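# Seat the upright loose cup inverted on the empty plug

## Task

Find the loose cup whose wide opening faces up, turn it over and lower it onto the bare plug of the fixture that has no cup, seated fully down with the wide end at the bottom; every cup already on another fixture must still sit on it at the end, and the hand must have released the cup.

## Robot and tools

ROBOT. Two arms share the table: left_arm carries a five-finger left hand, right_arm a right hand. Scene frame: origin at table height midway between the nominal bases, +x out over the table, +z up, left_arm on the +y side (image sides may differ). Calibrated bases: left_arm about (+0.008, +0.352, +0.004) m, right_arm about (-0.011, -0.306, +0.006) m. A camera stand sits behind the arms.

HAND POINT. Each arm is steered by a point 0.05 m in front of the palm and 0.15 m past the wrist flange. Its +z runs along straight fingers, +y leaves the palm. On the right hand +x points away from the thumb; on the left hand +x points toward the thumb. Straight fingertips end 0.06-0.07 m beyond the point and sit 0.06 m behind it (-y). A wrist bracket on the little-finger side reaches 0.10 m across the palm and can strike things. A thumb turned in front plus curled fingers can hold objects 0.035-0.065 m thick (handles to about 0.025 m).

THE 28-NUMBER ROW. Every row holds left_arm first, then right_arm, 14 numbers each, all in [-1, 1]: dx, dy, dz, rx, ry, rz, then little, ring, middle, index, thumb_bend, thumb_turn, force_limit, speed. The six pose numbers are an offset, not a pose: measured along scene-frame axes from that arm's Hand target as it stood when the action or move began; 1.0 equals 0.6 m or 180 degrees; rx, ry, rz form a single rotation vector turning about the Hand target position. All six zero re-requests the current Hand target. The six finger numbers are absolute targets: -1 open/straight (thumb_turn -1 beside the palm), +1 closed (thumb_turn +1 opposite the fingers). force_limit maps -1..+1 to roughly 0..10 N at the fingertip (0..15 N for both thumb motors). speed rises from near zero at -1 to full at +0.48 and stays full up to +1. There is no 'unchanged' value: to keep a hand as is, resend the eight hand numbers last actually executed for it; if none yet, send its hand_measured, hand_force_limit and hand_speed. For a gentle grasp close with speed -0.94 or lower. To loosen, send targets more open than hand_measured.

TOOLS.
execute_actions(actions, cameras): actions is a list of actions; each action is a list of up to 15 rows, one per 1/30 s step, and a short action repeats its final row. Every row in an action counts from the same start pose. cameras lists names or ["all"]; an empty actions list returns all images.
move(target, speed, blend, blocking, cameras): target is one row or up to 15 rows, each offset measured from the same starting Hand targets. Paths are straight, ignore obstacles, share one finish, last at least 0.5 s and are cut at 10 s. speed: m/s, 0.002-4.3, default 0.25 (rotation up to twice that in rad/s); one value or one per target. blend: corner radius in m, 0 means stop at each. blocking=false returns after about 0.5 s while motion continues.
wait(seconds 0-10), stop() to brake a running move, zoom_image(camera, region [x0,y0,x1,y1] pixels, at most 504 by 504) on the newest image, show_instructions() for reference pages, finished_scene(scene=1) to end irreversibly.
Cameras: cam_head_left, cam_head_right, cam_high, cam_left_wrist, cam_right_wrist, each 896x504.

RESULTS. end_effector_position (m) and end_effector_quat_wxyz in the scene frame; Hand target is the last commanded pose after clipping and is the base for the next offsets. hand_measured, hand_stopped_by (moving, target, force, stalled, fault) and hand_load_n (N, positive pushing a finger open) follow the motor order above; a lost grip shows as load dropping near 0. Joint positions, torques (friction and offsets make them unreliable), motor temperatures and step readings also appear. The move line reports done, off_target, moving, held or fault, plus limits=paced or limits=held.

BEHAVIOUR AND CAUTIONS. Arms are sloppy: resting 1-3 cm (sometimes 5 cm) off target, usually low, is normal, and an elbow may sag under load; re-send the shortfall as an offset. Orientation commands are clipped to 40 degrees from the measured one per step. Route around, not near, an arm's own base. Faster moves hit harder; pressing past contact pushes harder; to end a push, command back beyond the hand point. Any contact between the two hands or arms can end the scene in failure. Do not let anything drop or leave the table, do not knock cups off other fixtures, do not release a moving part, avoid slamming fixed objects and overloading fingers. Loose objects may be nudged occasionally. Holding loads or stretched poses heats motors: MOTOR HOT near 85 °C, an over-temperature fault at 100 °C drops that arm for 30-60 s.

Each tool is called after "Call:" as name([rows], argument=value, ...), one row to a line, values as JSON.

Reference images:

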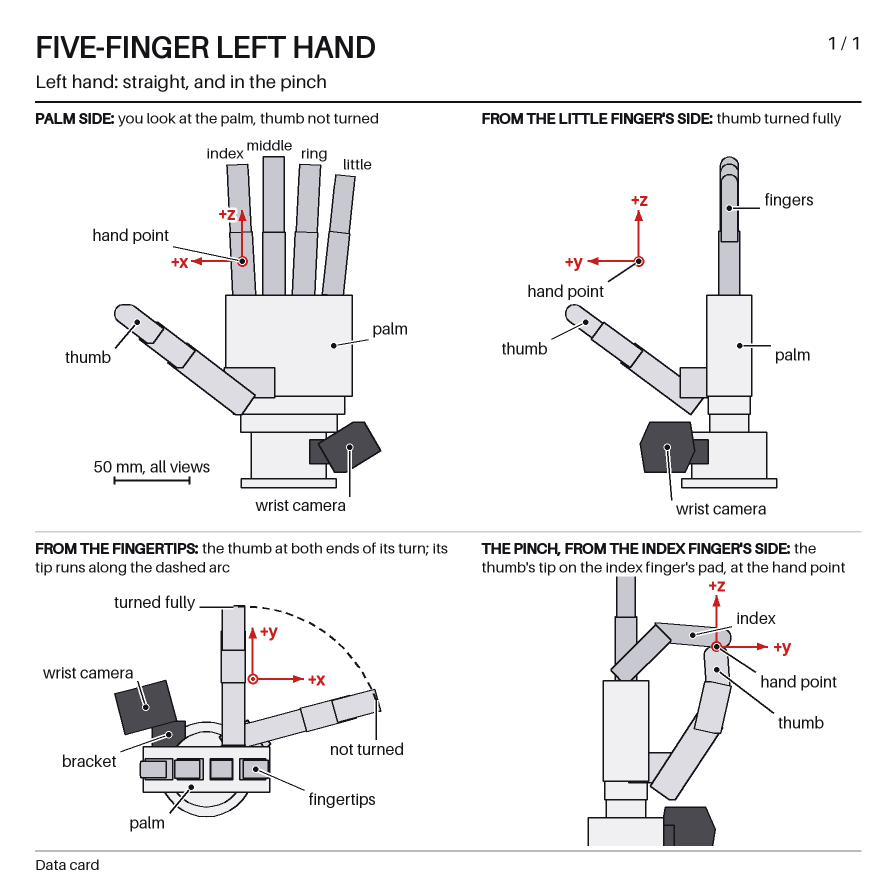

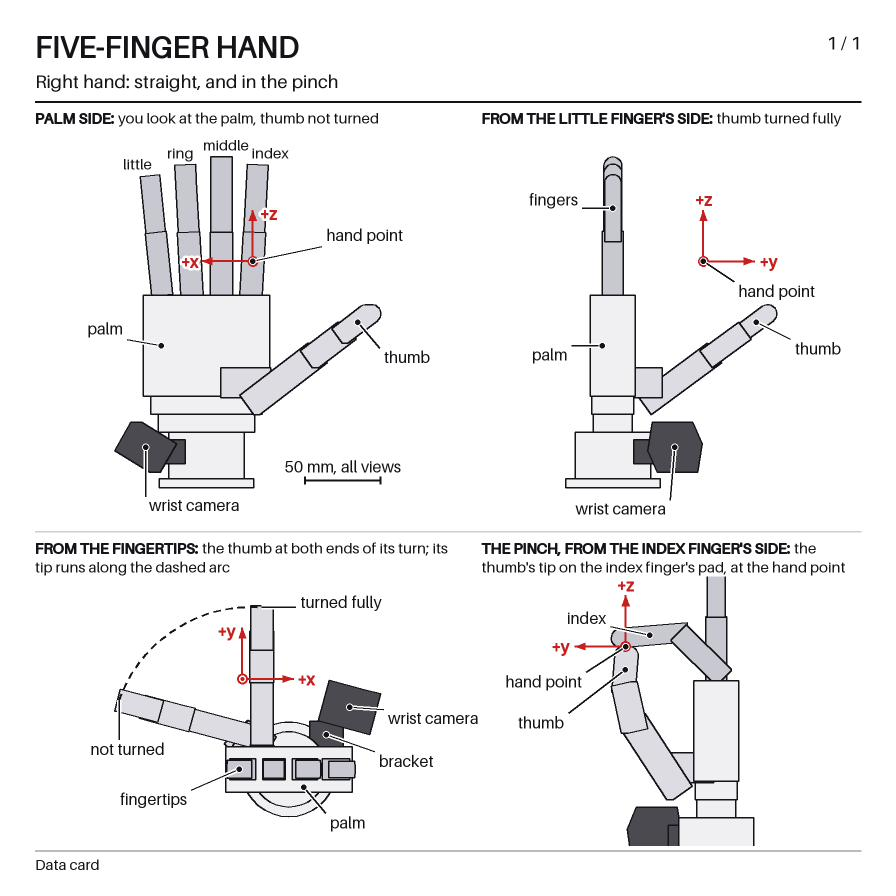

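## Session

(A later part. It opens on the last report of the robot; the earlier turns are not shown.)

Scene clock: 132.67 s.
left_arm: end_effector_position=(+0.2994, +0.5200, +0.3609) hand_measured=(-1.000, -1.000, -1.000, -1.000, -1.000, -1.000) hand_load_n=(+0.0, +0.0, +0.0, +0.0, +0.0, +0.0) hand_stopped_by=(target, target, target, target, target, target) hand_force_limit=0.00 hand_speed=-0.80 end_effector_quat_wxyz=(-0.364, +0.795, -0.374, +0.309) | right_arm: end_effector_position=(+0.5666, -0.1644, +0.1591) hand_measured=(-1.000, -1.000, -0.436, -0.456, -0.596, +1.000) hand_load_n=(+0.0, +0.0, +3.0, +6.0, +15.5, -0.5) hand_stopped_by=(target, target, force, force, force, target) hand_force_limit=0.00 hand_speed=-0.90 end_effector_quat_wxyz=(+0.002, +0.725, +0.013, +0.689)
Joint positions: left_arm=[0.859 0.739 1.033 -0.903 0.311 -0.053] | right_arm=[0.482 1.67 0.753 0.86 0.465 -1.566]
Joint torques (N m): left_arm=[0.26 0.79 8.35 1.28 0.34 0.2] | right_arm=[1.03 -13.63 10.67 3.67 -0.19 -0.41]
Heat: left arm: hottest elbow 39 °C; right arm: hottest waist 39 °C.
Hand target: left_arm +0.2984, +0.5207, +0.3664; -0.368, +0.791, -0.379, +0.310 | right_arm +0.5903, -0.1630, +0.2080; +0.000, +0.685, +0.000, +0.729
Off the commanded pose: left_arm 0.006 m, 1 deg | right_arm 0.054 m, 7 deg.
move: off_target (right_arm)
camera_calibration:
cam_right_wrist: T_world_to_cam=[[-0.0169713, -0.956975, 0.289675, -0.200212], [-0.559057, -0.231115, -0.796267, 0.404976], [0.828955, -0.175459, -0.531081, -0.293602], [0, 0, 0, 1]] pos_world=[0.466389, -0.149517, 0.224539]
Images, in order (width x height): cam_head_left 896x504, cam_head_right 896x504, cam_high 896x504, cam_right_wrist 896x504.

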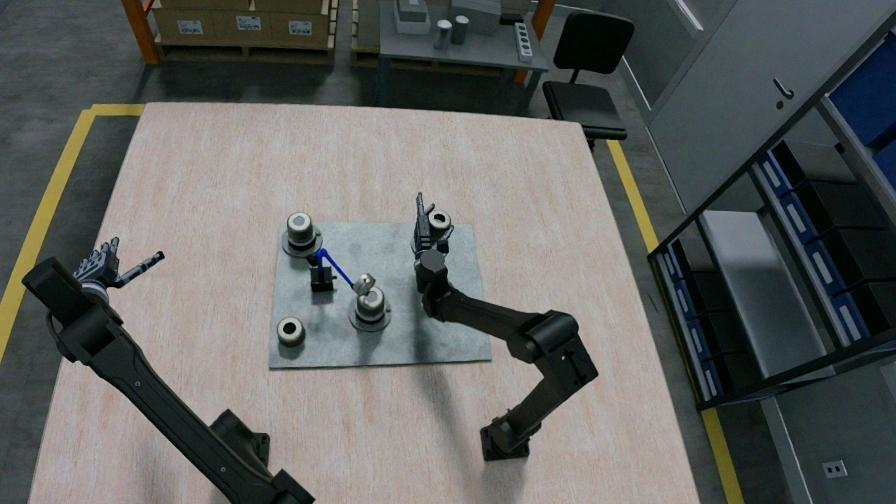

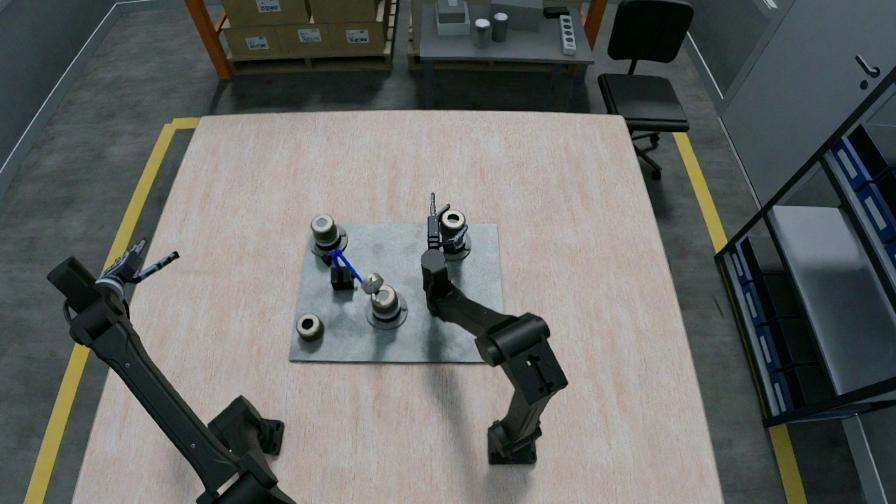

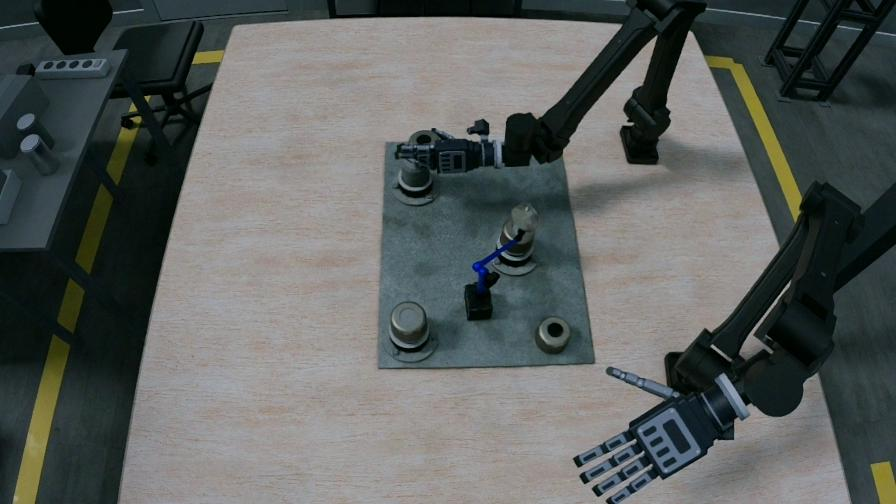

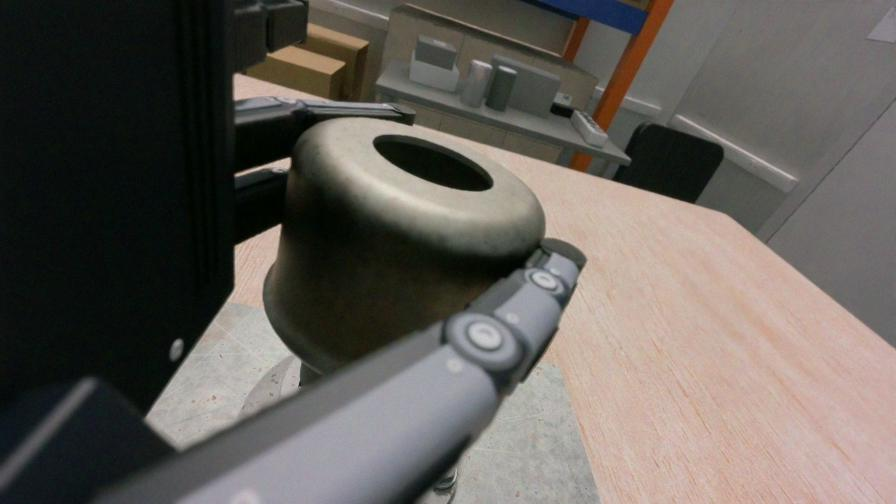

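Call:
move(target=[0,0,0,0,0,0,-1,-1,-1,-1,-1,-1,0,-0.8, 0.0367,0.0067,0.008,0.0069,-0.0165,0,-1,-1,0.3,0.35,0.2,1,0.0,-0.9], speed=0.08, cameras=["cam_right_wrist","cam_high","cam_head_left","cam_head_right"])

Call:
zoom_image(camera="cam_head_right", region=[415, 190, 495, 270])

Call:
zoom_image(camera="cam_head_left", region=[395, 190, 475, 270])

Call:
zoom_image(camera="cam_high", region=[375, 110, 465, 210])

Scene clock: 138.93 s.
left_arm: end_effector_position=(+0.2994, +0.5200, +0.3609) hand_measured=(-1.000, -1.000, -1.000, -1.000, -1.000, -1.000) hand_load_n=(+0.0, +0.0, +0.0, +0.0, +0.0, +0.0) hand_stopped_by=(target, target, target, target, target, target) hand_force_limit=0.00 hand_speed=-0.80 end_effector_quat_wxyz=(-0.364, +0.795, -0.374, +0.309) | right_arm: end_effector_position=(+0.5902, -0.1655, +0.1639) hand_measured=(-1.000, -1.000, -0.436, -0.456, -0.596, +1.000) hand_load_n=(+0.0, +0.0, +3.0, +6.0, +15.5, -0.5) hand_stopped_by=(target, target, force, force, force, target) hand_force_limit=0.00 hand_speed=-0.90 end_effector_quat_wxyz=(+0.001, +0.707, -0.002, +0.708)
Joint positions: left_arm=[0.859 0.739 1.033 -0.903 0.311 -0.053] | right_arm=[0.462 1.731 0.809 0.923 0.464 -1.569]
Joint torques (N m): left_arm=[0.97 -0.15 8.57 1.4 0.35 0.25] | right_arm=[0.97 -14.62 10.59 3.66 -0.23 -0.42]
Heat: left arm: hottest elbow 39 °C; right arm: hottest waist 39 °C.
Hand target: left_arm +0.2984, +0.5207, +0.3664; -0.368, +0.791, -0.379, +0.310 | right_arm +0.6123, -0.1589, +0.2128; -0.007, +0.666, -0.008, +0.746
Off the commanded pose: left_arm 0.006 m, 1 deg | right_arm 0.054 m, 7 deg.
move: off_target (right_arm)
camera_calibration:
cam_right_wrist: T_world_to_cam=[[-0.0490071, -0.962858, 0.265524, -0.180211], [-0.520819, -0.202205, -0.829373, 0.40942], [0.852259, -0.178935, -0.491565, -0.331668], [0, 0, 0, 1]] pos_world=[0.48707, -0.150077, 0.224376]
Images, in order (width x height): cam_head_left 896x504, cam_head_right 896x504, cam_high 896x504, cam_right_wrist 896x504.

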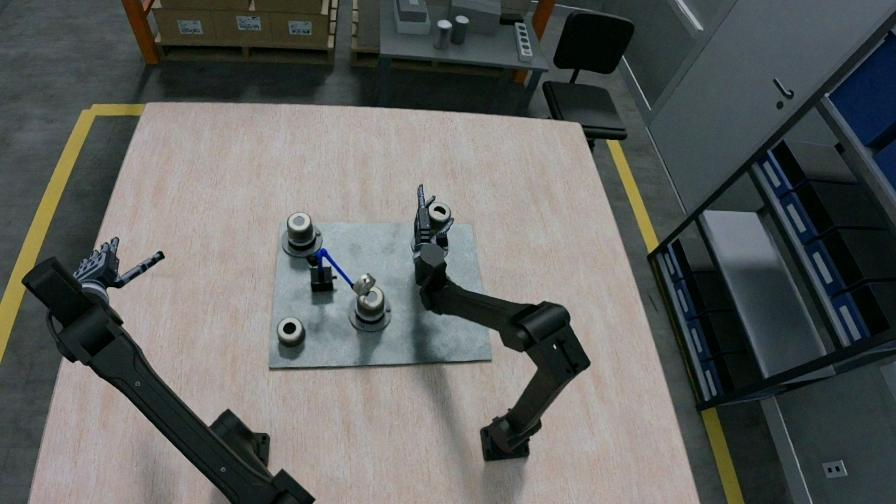

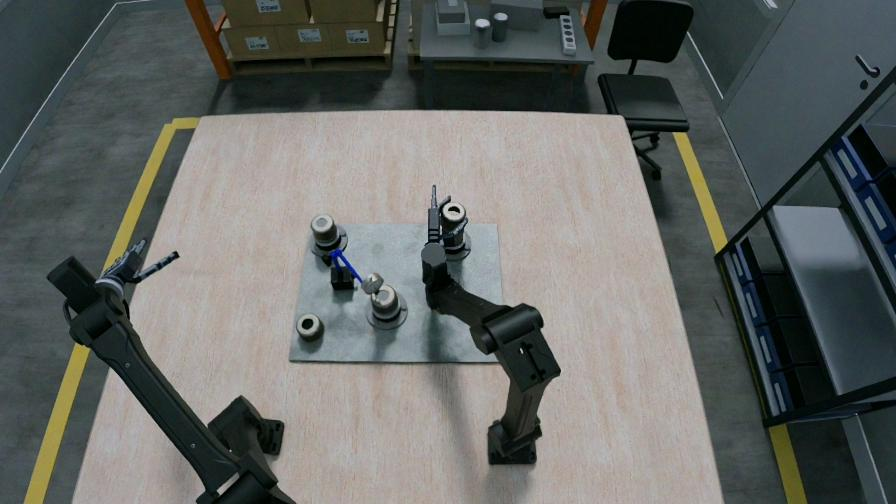

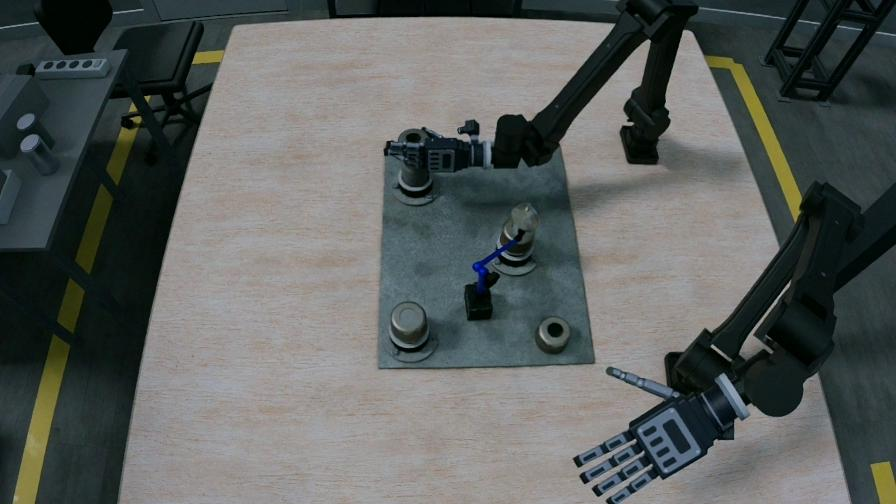

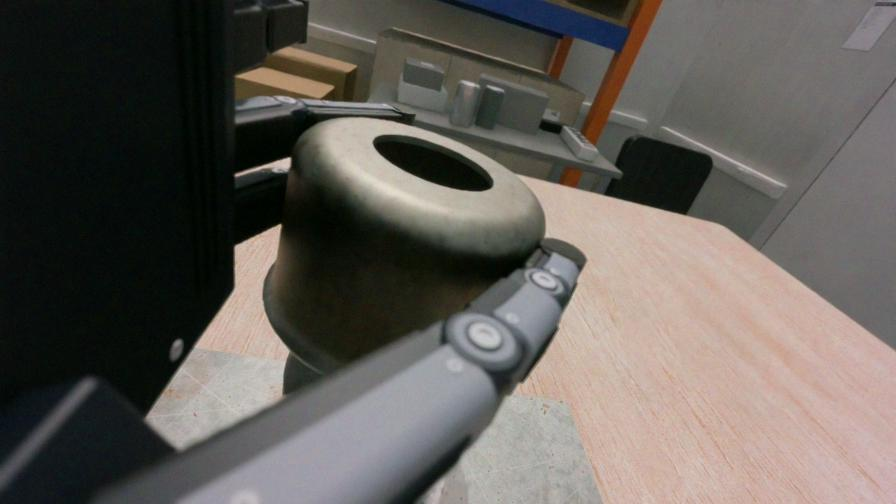

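Scaled by 6.300 from the camera's 896x504 image, which has a finer 1280x720 frame.

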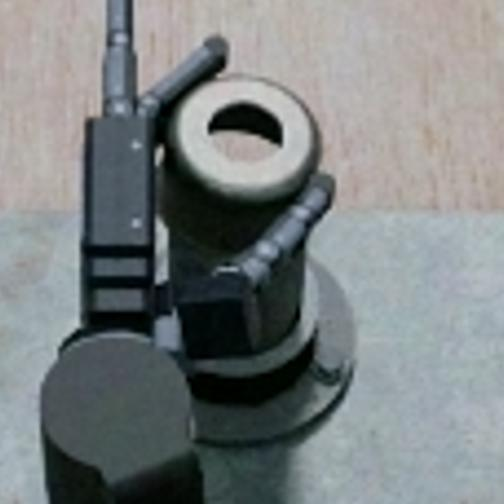

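Scaled by 6.300 from the camera's 896x504 image, which has a finer 1280x720 frame.

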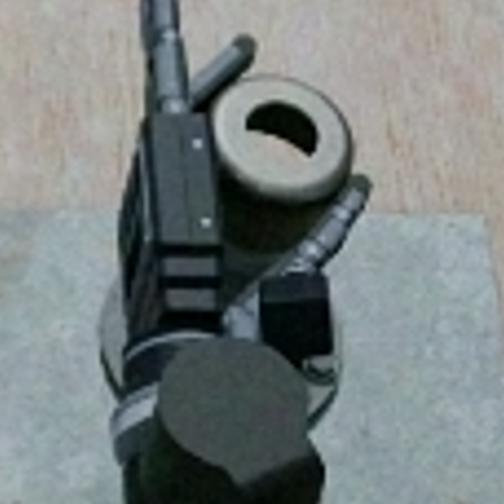

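Scaled by 5.040 from the camera's 896x504 image, which has a finer 1280x720 frame.

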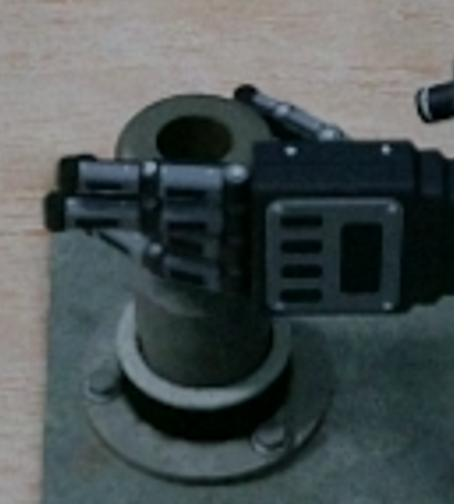

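Call:
move(target=[0,0,0,0,0,0,-1,-1,-1,-1,-1,-1,0,-0.8, -0.0133,0.0067,-0.0417,0,0,0,-1,-1,0.3,0.35,0.2,1,0.0,-0.9], speed=0.06, cameras=["cam_high","cam_head_left","cam_head_right"])

Call:
zoom_image(camera="cam_head_right", region=[415, 190, 495, 270])

Call:
zoom_image(camera="cam_head_left", region=[395, 190, 475, 270])

Call:
zoom_image(camera="cam_high", region=[375, 110, 465, 210])

Scene clock: 142.30 s.
left_arm: end_effector_position=(+0.2994, +0.5200, +0.3609) hand_measured=(-1.000, -1.000, -1.000, -1.000, -1.000, -1.000) hand_load_n=(+0.0, +0.0, +0.0, +0.0, -0.5, +0.0) hand_stopped_by=(target, target, target, target, target, target) hand_force_limit=0.00 hand_speed=-0.80 end_effector_quat_wxyz=(-0.364, +0.795, -0.374, +0.309) | right_arm: end_effector_position=(+0.5932, -0.1640, +0.1488) hand_measured=(-1.000, -1.000, -0.436, -0.456, -0.596, +1.000) hand_load_n=(+0.0, +0.0, +2.5, +6.0, +15.5, -0.5) hand_stopped_by=(target, target, force, force, force, target) hand_force_limit=0.00 hand_speed=-0.90 end_effector_quat_wxyz=(-0.003, +0.700, -0.006, +0.714)
Joint positions: left_arm=[0.859 0.739 1.033 -0.903 0.311 -0.053] | right_arm=[0.462 1.787 0.809 1 0.464 -1.569]
Joint torques (N m): left_arm=[0.56 0.21 8.55 1.43 0.36 0.24] | right_arm=[2.26 -15.27 8.32 3.67 0 -0.41]
Heat: left arm: hottest elbow 39 °C; right arm: hottest waist 39 °C.
Hand target: left_arm +0.2984, +0.5207, +0.3664; -0.368, +0.791, -0.379, +0.310 | right_arm +0.6043, -0.1549, +0.1878; -0.007, +0.666, -0.008, +0.746
Off the commanded pose: left_arm 0.006 m, 1 deg | right_arm 0.042 m, 5 deg.
move: off_target (right_arm)
Images, in order (width x height): cam_head_left 896x504, cam_head_right 896x504, cam_high 896x504.

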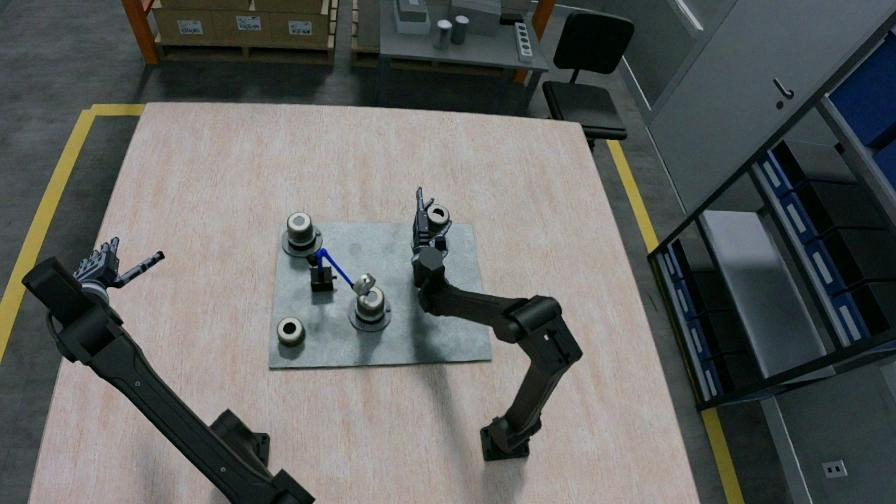

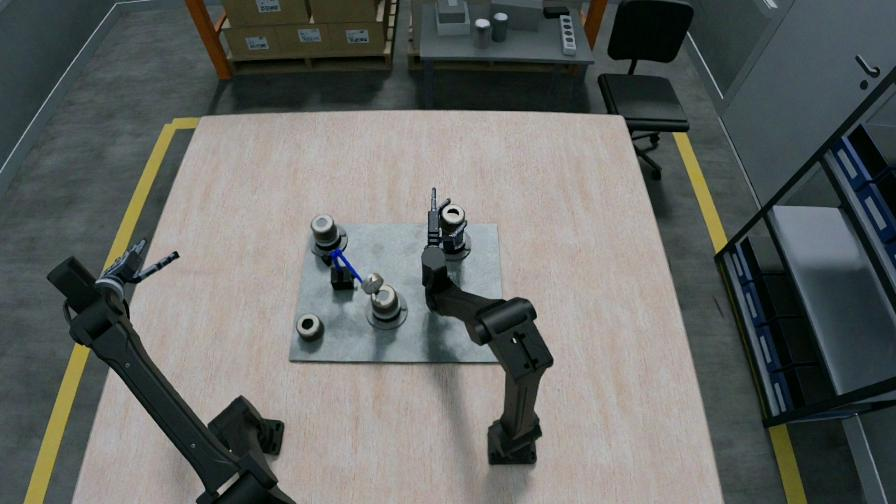

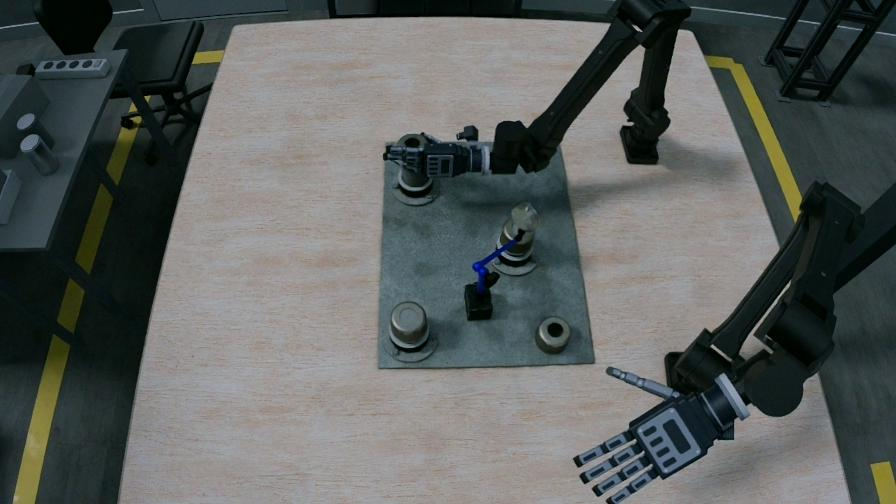

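Scaled by 6.300 from the camera's 896x504 image, which has a finer 1280x720 frame.

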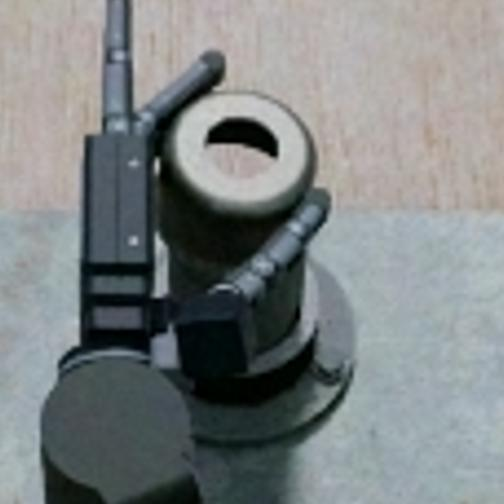

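Scaled by 6.300 from the camera's 896x504 image, which has a finer 1280x720 frame.

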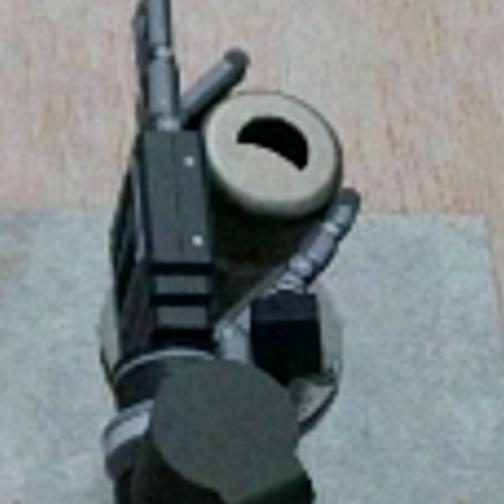

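Scaled by 5.040 from the camera's 896x504 image, which has a finer 1280x720 frame.

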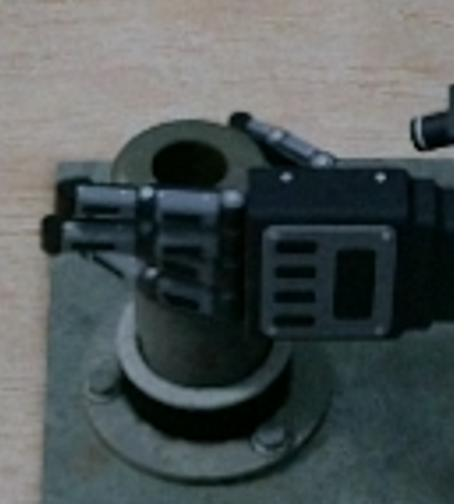

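Call:
wait(seconds=0, cameras=["cam_right_wrist"])

Call:
zoom_image(camera="cam_right_wrist", region=[220, 240, 420, 440])

Scene clock: 143.73 s.
left_arm: end_effector_position=(+0.2994, +0.5200, +0.3609) hand_measured=(-1.000, -1.000, -1.000, -1.000, -1.000, -1.000) hand_load_n=(+0.0, +0.0, +0.0, +0.0, +0.0, +0.0) hand_stopped_by=(target, target, target, target, target, target) hand_force_limit=0.00 hand_speed=-0.80 end_effector_quat_wxyz=(-0.364, +0.795, -0.374, +0.309) | right_arm: end_effector_position=(+0.5932, -0.1640, +0.1488) hand_measured=(-1.000, -1.000, -0.436, -0.456, -0.596, +1.000) hand_load_n=(+0.0, +0.0, +2.5, +6.0, +15.5, -0.5) hand_stopped_by=(target, target, force, force, force, target) hand_force_limit=0.00 hand_speed=-0.90 end_effector_quat_wxyz=(-0.003, +0.700, -0.006, +0.714)
Joint positions: left_arm=[0.859 0.739 1.033 -0.903 0.311 -0.053] | right_arm=[0.462 1.787 0.809 1 0.464 -1.569]
Joint torques (N m): left_arm=[0.44 -0.21 8.64 1.54 0.31 0.18] | right_arm=[2.26 -15.27 8.29 3.69 0 -0.42]
Heat: left arm: hottest elbow 39 °C; right arm: hottest waist 39 °C.
Hand target: left_arm +0.2984, +0.5207, +0.3664; -0.368, +0.791, -0.379, +0.310 | right_arm +0.6043, -0.1549, +0.1878; -0.007, +0.666, -0.008, +0.746
Off the commanded pose: left_arm 0.006 m, 1 deg | right_arm 0.042 m, 5 deg.
camera_calibration:
cam_right_wrist: T_world_to_cam=[[-0.0539665, -0.965338, 0.255364, -0.170628], [-0.504745, -0.194288, -0.841121, 0.39226], [0.86158, -0.174286, -0.476764, -0.348251], [0, 0, 0, 1]] pos_world=[0.488829, -0.149198, 0.207477]
Images, in order (width x height): cam_right_wrist 896x504.

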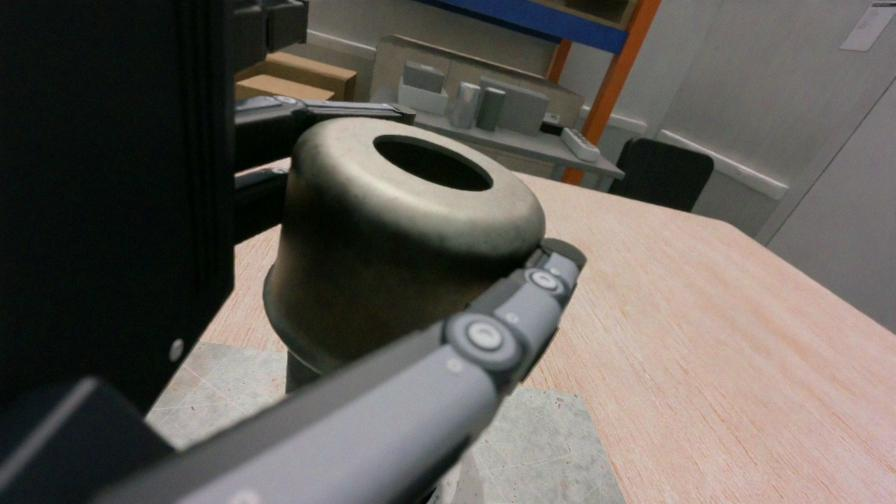

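Scaled by 2.520 from the camera's 896x504 image, which has a finer 1280x720 frame.

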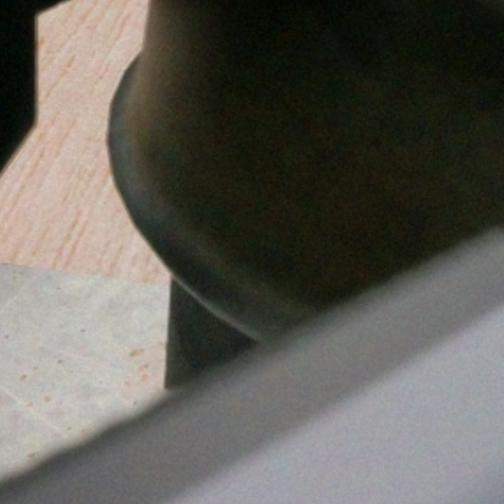

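Call:
wait(seconds=0, cameras=["cam_right_wrist","cam_high","cam_head_left","cam_head_right"])

Call:
zoom_image(camera="cam_high", region=[390, 125, 440, 160])

Call:
zoom_image(camera="cam_head_right", region=[435, 198, 475, 238])

Call:
zoom_image(camera="cam_head_left", region=[418, 198, 458, 238])

Call:
zoom_image(camera="cam_right_wrist", region=[240, 100, 560, 400])

Scene clock: 147.70 s.
left_arm: end_effector_position=(+0.2994, +0.5200, +0.3609) hand_measured=(-1.000, -1.000, -1.000, -1.000, -1.000, -1.000) hand_load_n=(-0.5, -0.5, +0.0, +0.0, +0.0, +0.0) hand_stopped_by=(target, target, target, target, target, target) hand_force_limit=0.00 hand_speed=-0.80 end_effector_quat_wxyz=(-0.364, +0.795, -0.374, +0.309) | right_arm: end_effector_position=(+0.5932, -0.1640, +0.1488) hand_measured=(-1.000, -1.000, -0.436, -0.456, -0.596, +1.000) hand_load_n=(-0.5, +0.0, +3.0, +6.0, +15.5, -0.5) hand_stopped_by=(target, target, force, force, force, target) hand_force_limit=0.00 hand_speed=-0.90 end_effector_quat_wxyz=(-0.003, +0.700, -0.006, +0.714)
Joint positions: left_arm=[0.859 0.739 1.033 -0.903 0.311 -0.053] | right_arm=[0.462 1.787 0.809 1 0.464 -1.569]
Joint torques (N m): left_arm=[0.15 -0.5 8.64 1.32 0.35 0.19] | right_arm=[2.26 -15.38 8.31 3.66 0 -0.41]
Heat: left arm: hottest elbow 39 °C; right arm: hottest waist 39 °C.
Hand target: left_arm +0.2984, +0.5207, +0.3664; -0.368, +0.791, -0.379, +0.310 | right_arm +0.6043, -0.1549, +0.1878; -0.007, +0.666, -0.008, +0.746
Off the commanded pose: left_arm 0.006 m, 1 deg | right_arm 0.042 m, 5 deg.
camera_calibration:
cam_right_wrist: T_world_to_cam=[[-0.0539665, -0.965338, 0.255364, -0.170628], [-0.504745, -0.194288, -0.841121, 0.39226], [0.86158, -0.174286, -0.476764, -0.348251], [0, 0, 0, 1]] pos_world=[0.488829, -0.149198, 0.207477]
Images, in order (width x height): cam_head_left 896x504, cam_head_right 896x504, cam_high 896x504, cam_right_wrist 896x504.

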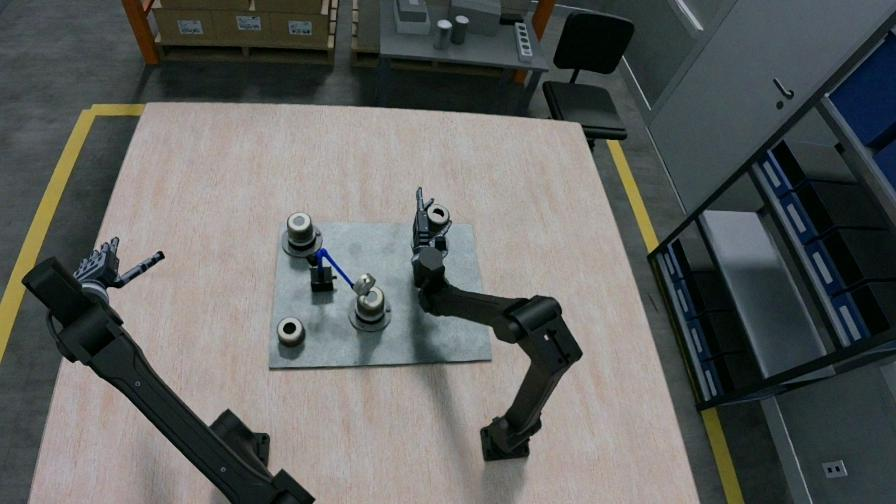

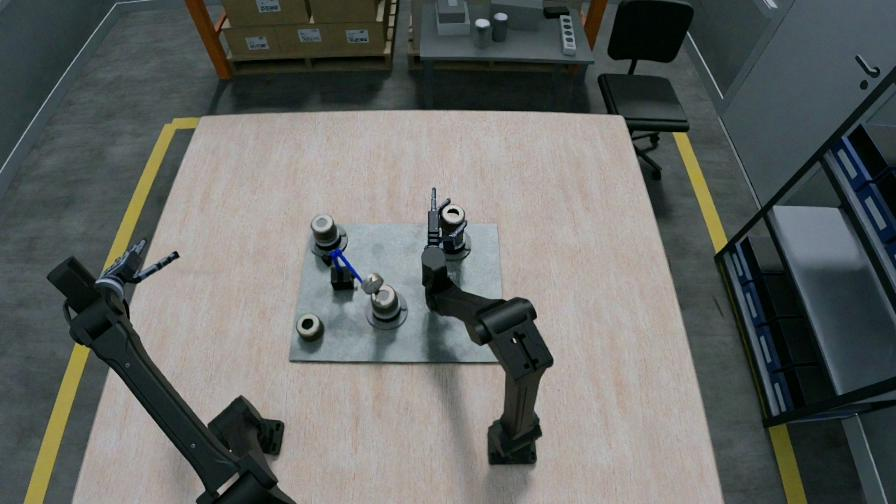

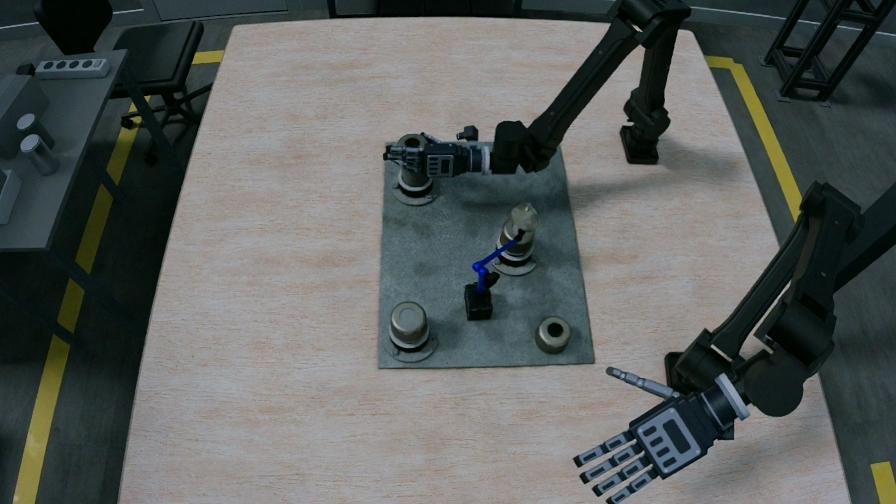

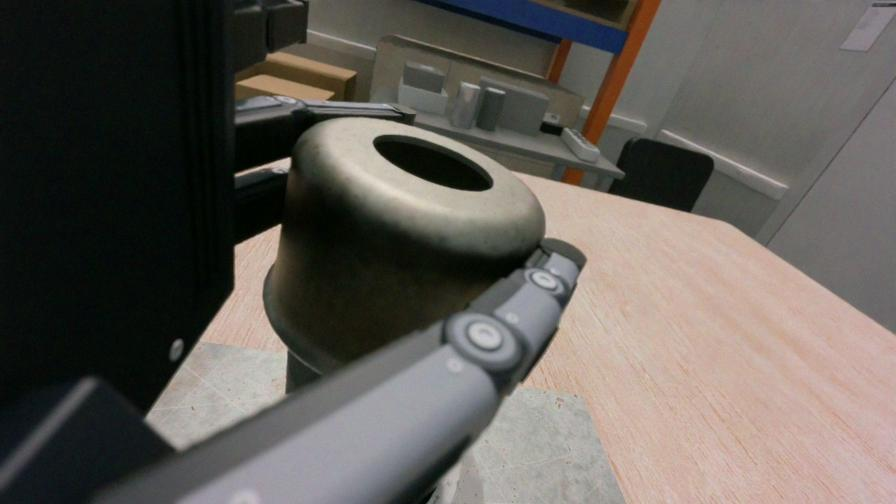

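Scaled by 10.080 from the camera's 896x504 image, which has a finer 1280x720 frame.

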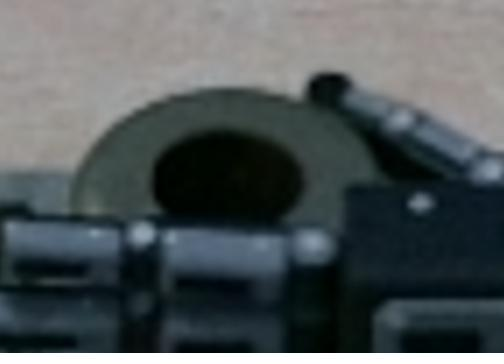

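Scaled by 12.600 from the camera's 896x504 image, which has a finer 1280x720 frame.

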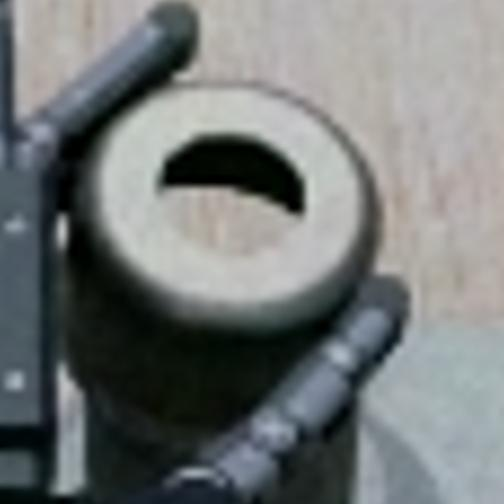

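Scaled by 12.600 from the camera's 896x504 image, which has a finer 1280x720 frame.

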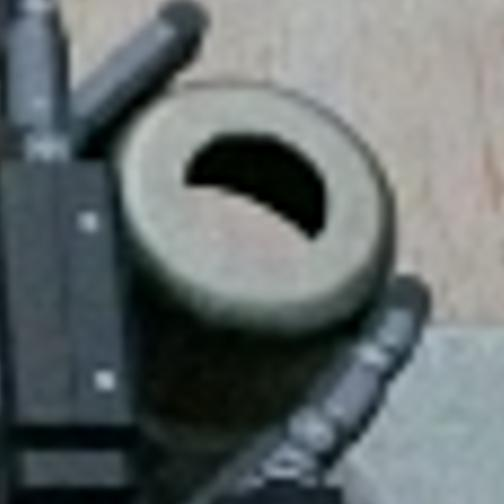

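Scaled by 1.575 from the camera's 896x504 image, which has a finer 1280x720 frame.

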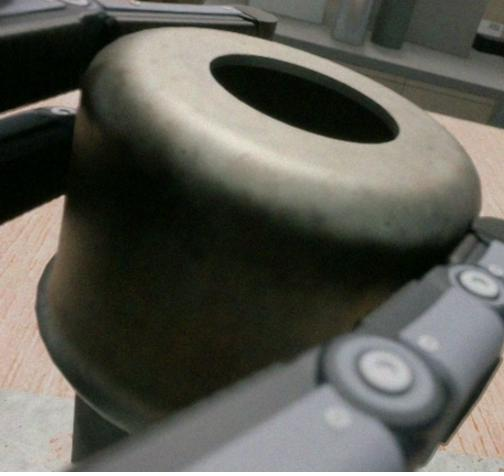

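Call:
move(target=[0,0,0,0,0,0,-1,-1,-1,-1,-1,-1,0,-0.8, -0.010,0.0,-0.010,-0.0306,0.006,0,-1,-1,0.3,0.35,0.2,1,0.0,-0.9], speed=0.06, cameras=["cam_right_wrist","cam_high","cam_head_left","cam_head_right"])

Call:
zoom_image(camera="cam_high", region=[385, 120, 445, 210])

Call:
zoom_image(camera="cam_head_right", region=[425, 195, 485, 265])

Call:
zoom_image(camera="cam_head_left", region=[408, 195, 468, 265])

Call:
zoom_image(camera="cam_right_wrist", region=[220, 240, 420, 440])

Scene clock: 151.07 s.
left_arm: end_effector_position=(+0.2994, +0.5200, +0.3609) hand_measured=(-1.000, -1.000, -1.000, -1.000, -1.000, -1.000) hand_load_n=(+0.0, +0.0, -0.5, +0.0, +0.0, -0.5) hand_stopped_by=(target, target, target, target, target, target) hand_force_limit=0.00 hand_speed=-0.80 end_effector_quat_wxyz=(-0.364, +0.795, -0.374, +0.309) | right_arm: end_effector_position=(+0.5929, -0.1655, +0.1513) hand_measured=(-1.000, -1.000, -0.436, -0.456, -0.596, +1.000) hand_load_n=(+0.0, +0.0, +2.5, +6.0, +15.5, -0.5) hand_stopped_by=(target, target, force, force, force, target) hand_force_limit=0.00 hand_speed=-0.90 end_effector_quat_wxyz=(+0.028, +0.701, +0.026, +0.712)
Joint positions: left_arm=[0.859 0.739 1.033 -0.903 0.311 -0.053] | right_arm=[0.464 1.791 0.809 1 0.464 -1.655]
Joint torques (N m): left_arm=[-0.21 0.03 8.64 1.4 0.37 0.18] | right_arm=[2.61 -15.03 7.04 3.75 -0.1 -0.41]
Heat: left arm: hottest elbow 39 °C; right arm: hottest waist 39 °C.
Hand target: left_arm +0.2984, +0.5207, +0.3664; -0.368, +0.791, -0.379, +0.310 | right_arm +0.5983, -0.1549, +0.1818; +0.025, +0.672, +0.028, +0.739
Off the commanded pose: left_arm 0.006 m, 1 deg | right_arm 0.033 m, 5 deg.
move: off_target (right_arm)
camera_calibration:
cam_right_wrist: T_world_to_cam=[[-0.0527202, -0.939188, 0.339332, -0.181905], [-0.508375, -0.267234, -0.818621, 0.380684], [0.85952, -0.215666, -0.463371, -0.35473], [0, 0, 0, 1]] pos_world=[0.488838, -0.145614, 0.208991]
Images, in order (width x height): cam_head_left 896x504, cam_head_right 896x504, cam_high 896x504, cam_right_wrist 896x504.

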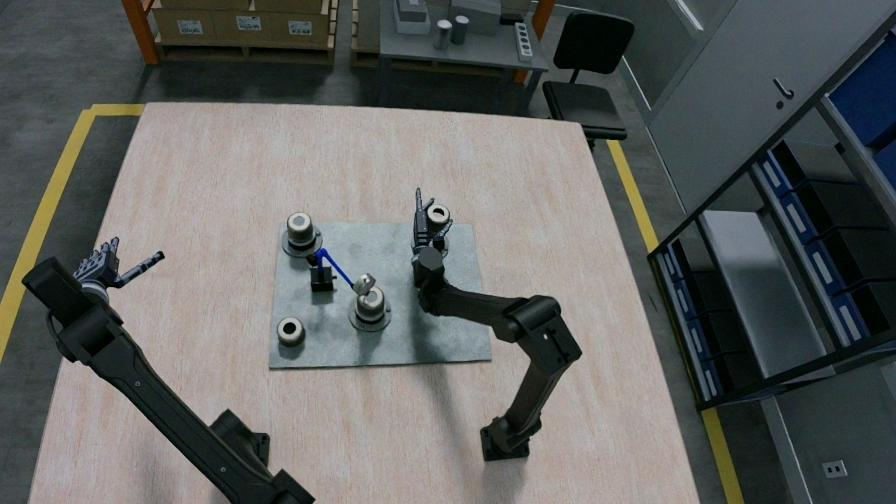

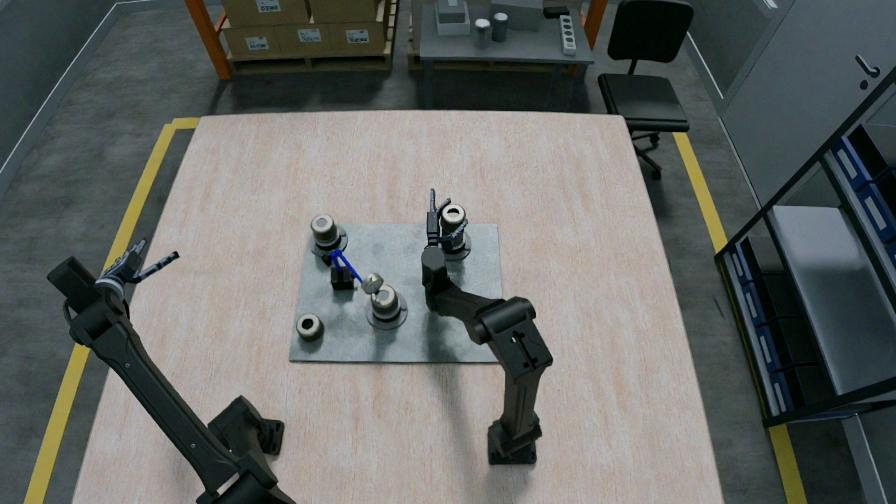

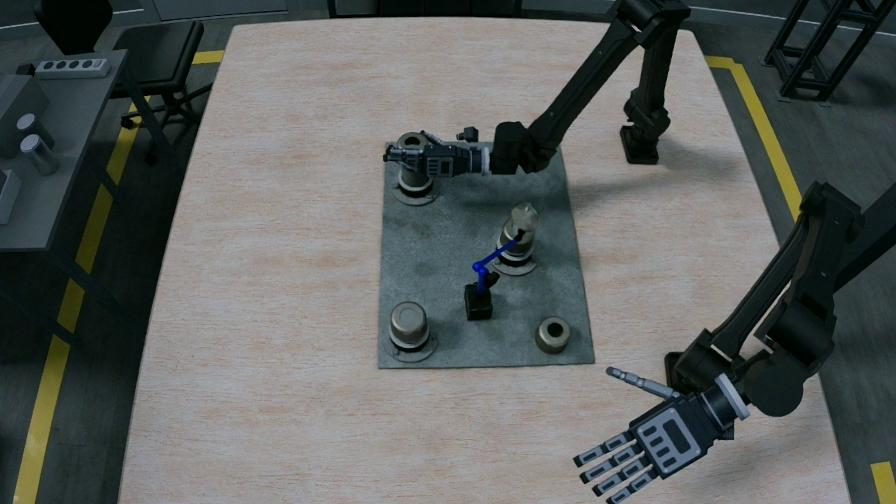

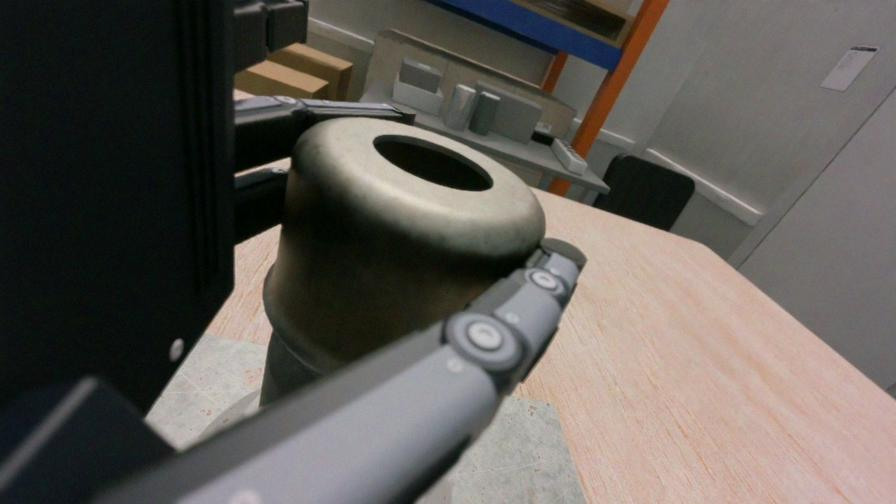

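Scaled by 5.600 from the camera's 896x504 image, which has a finer 1280x720 frame.

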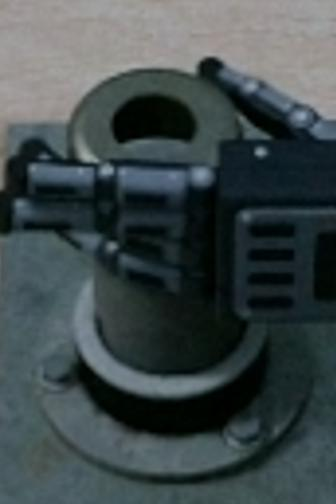

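Scaled by 7.200 from the camera's 896x504 image, which has a finer 1280x720 frame.

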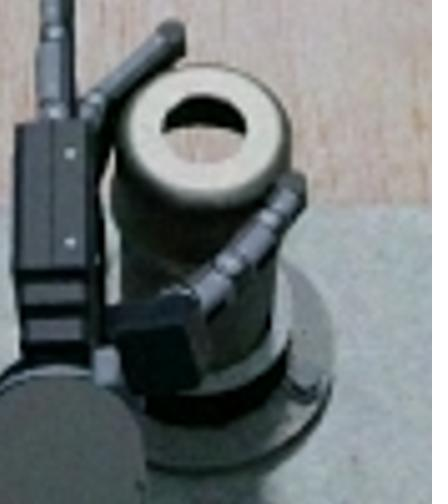

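Scaled by 7.200 from the camera's 896x504 image, which has a finer 1280x720 frame.

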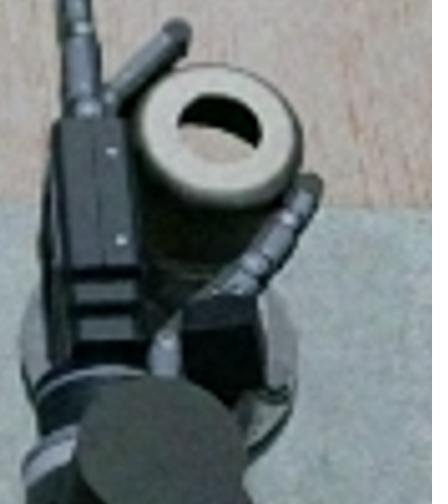

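Scaled by 2.520 from the camera's 896x504 image, which has a finer 1280x720 frame.

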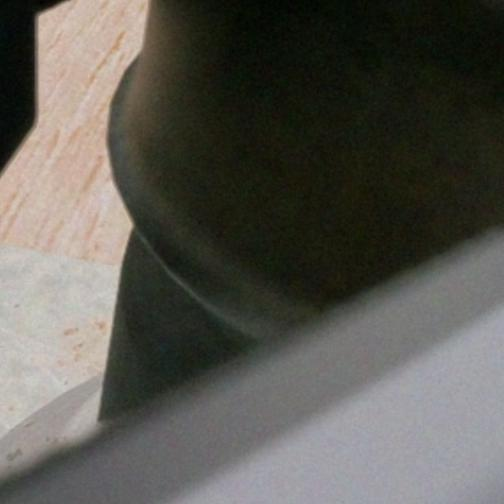

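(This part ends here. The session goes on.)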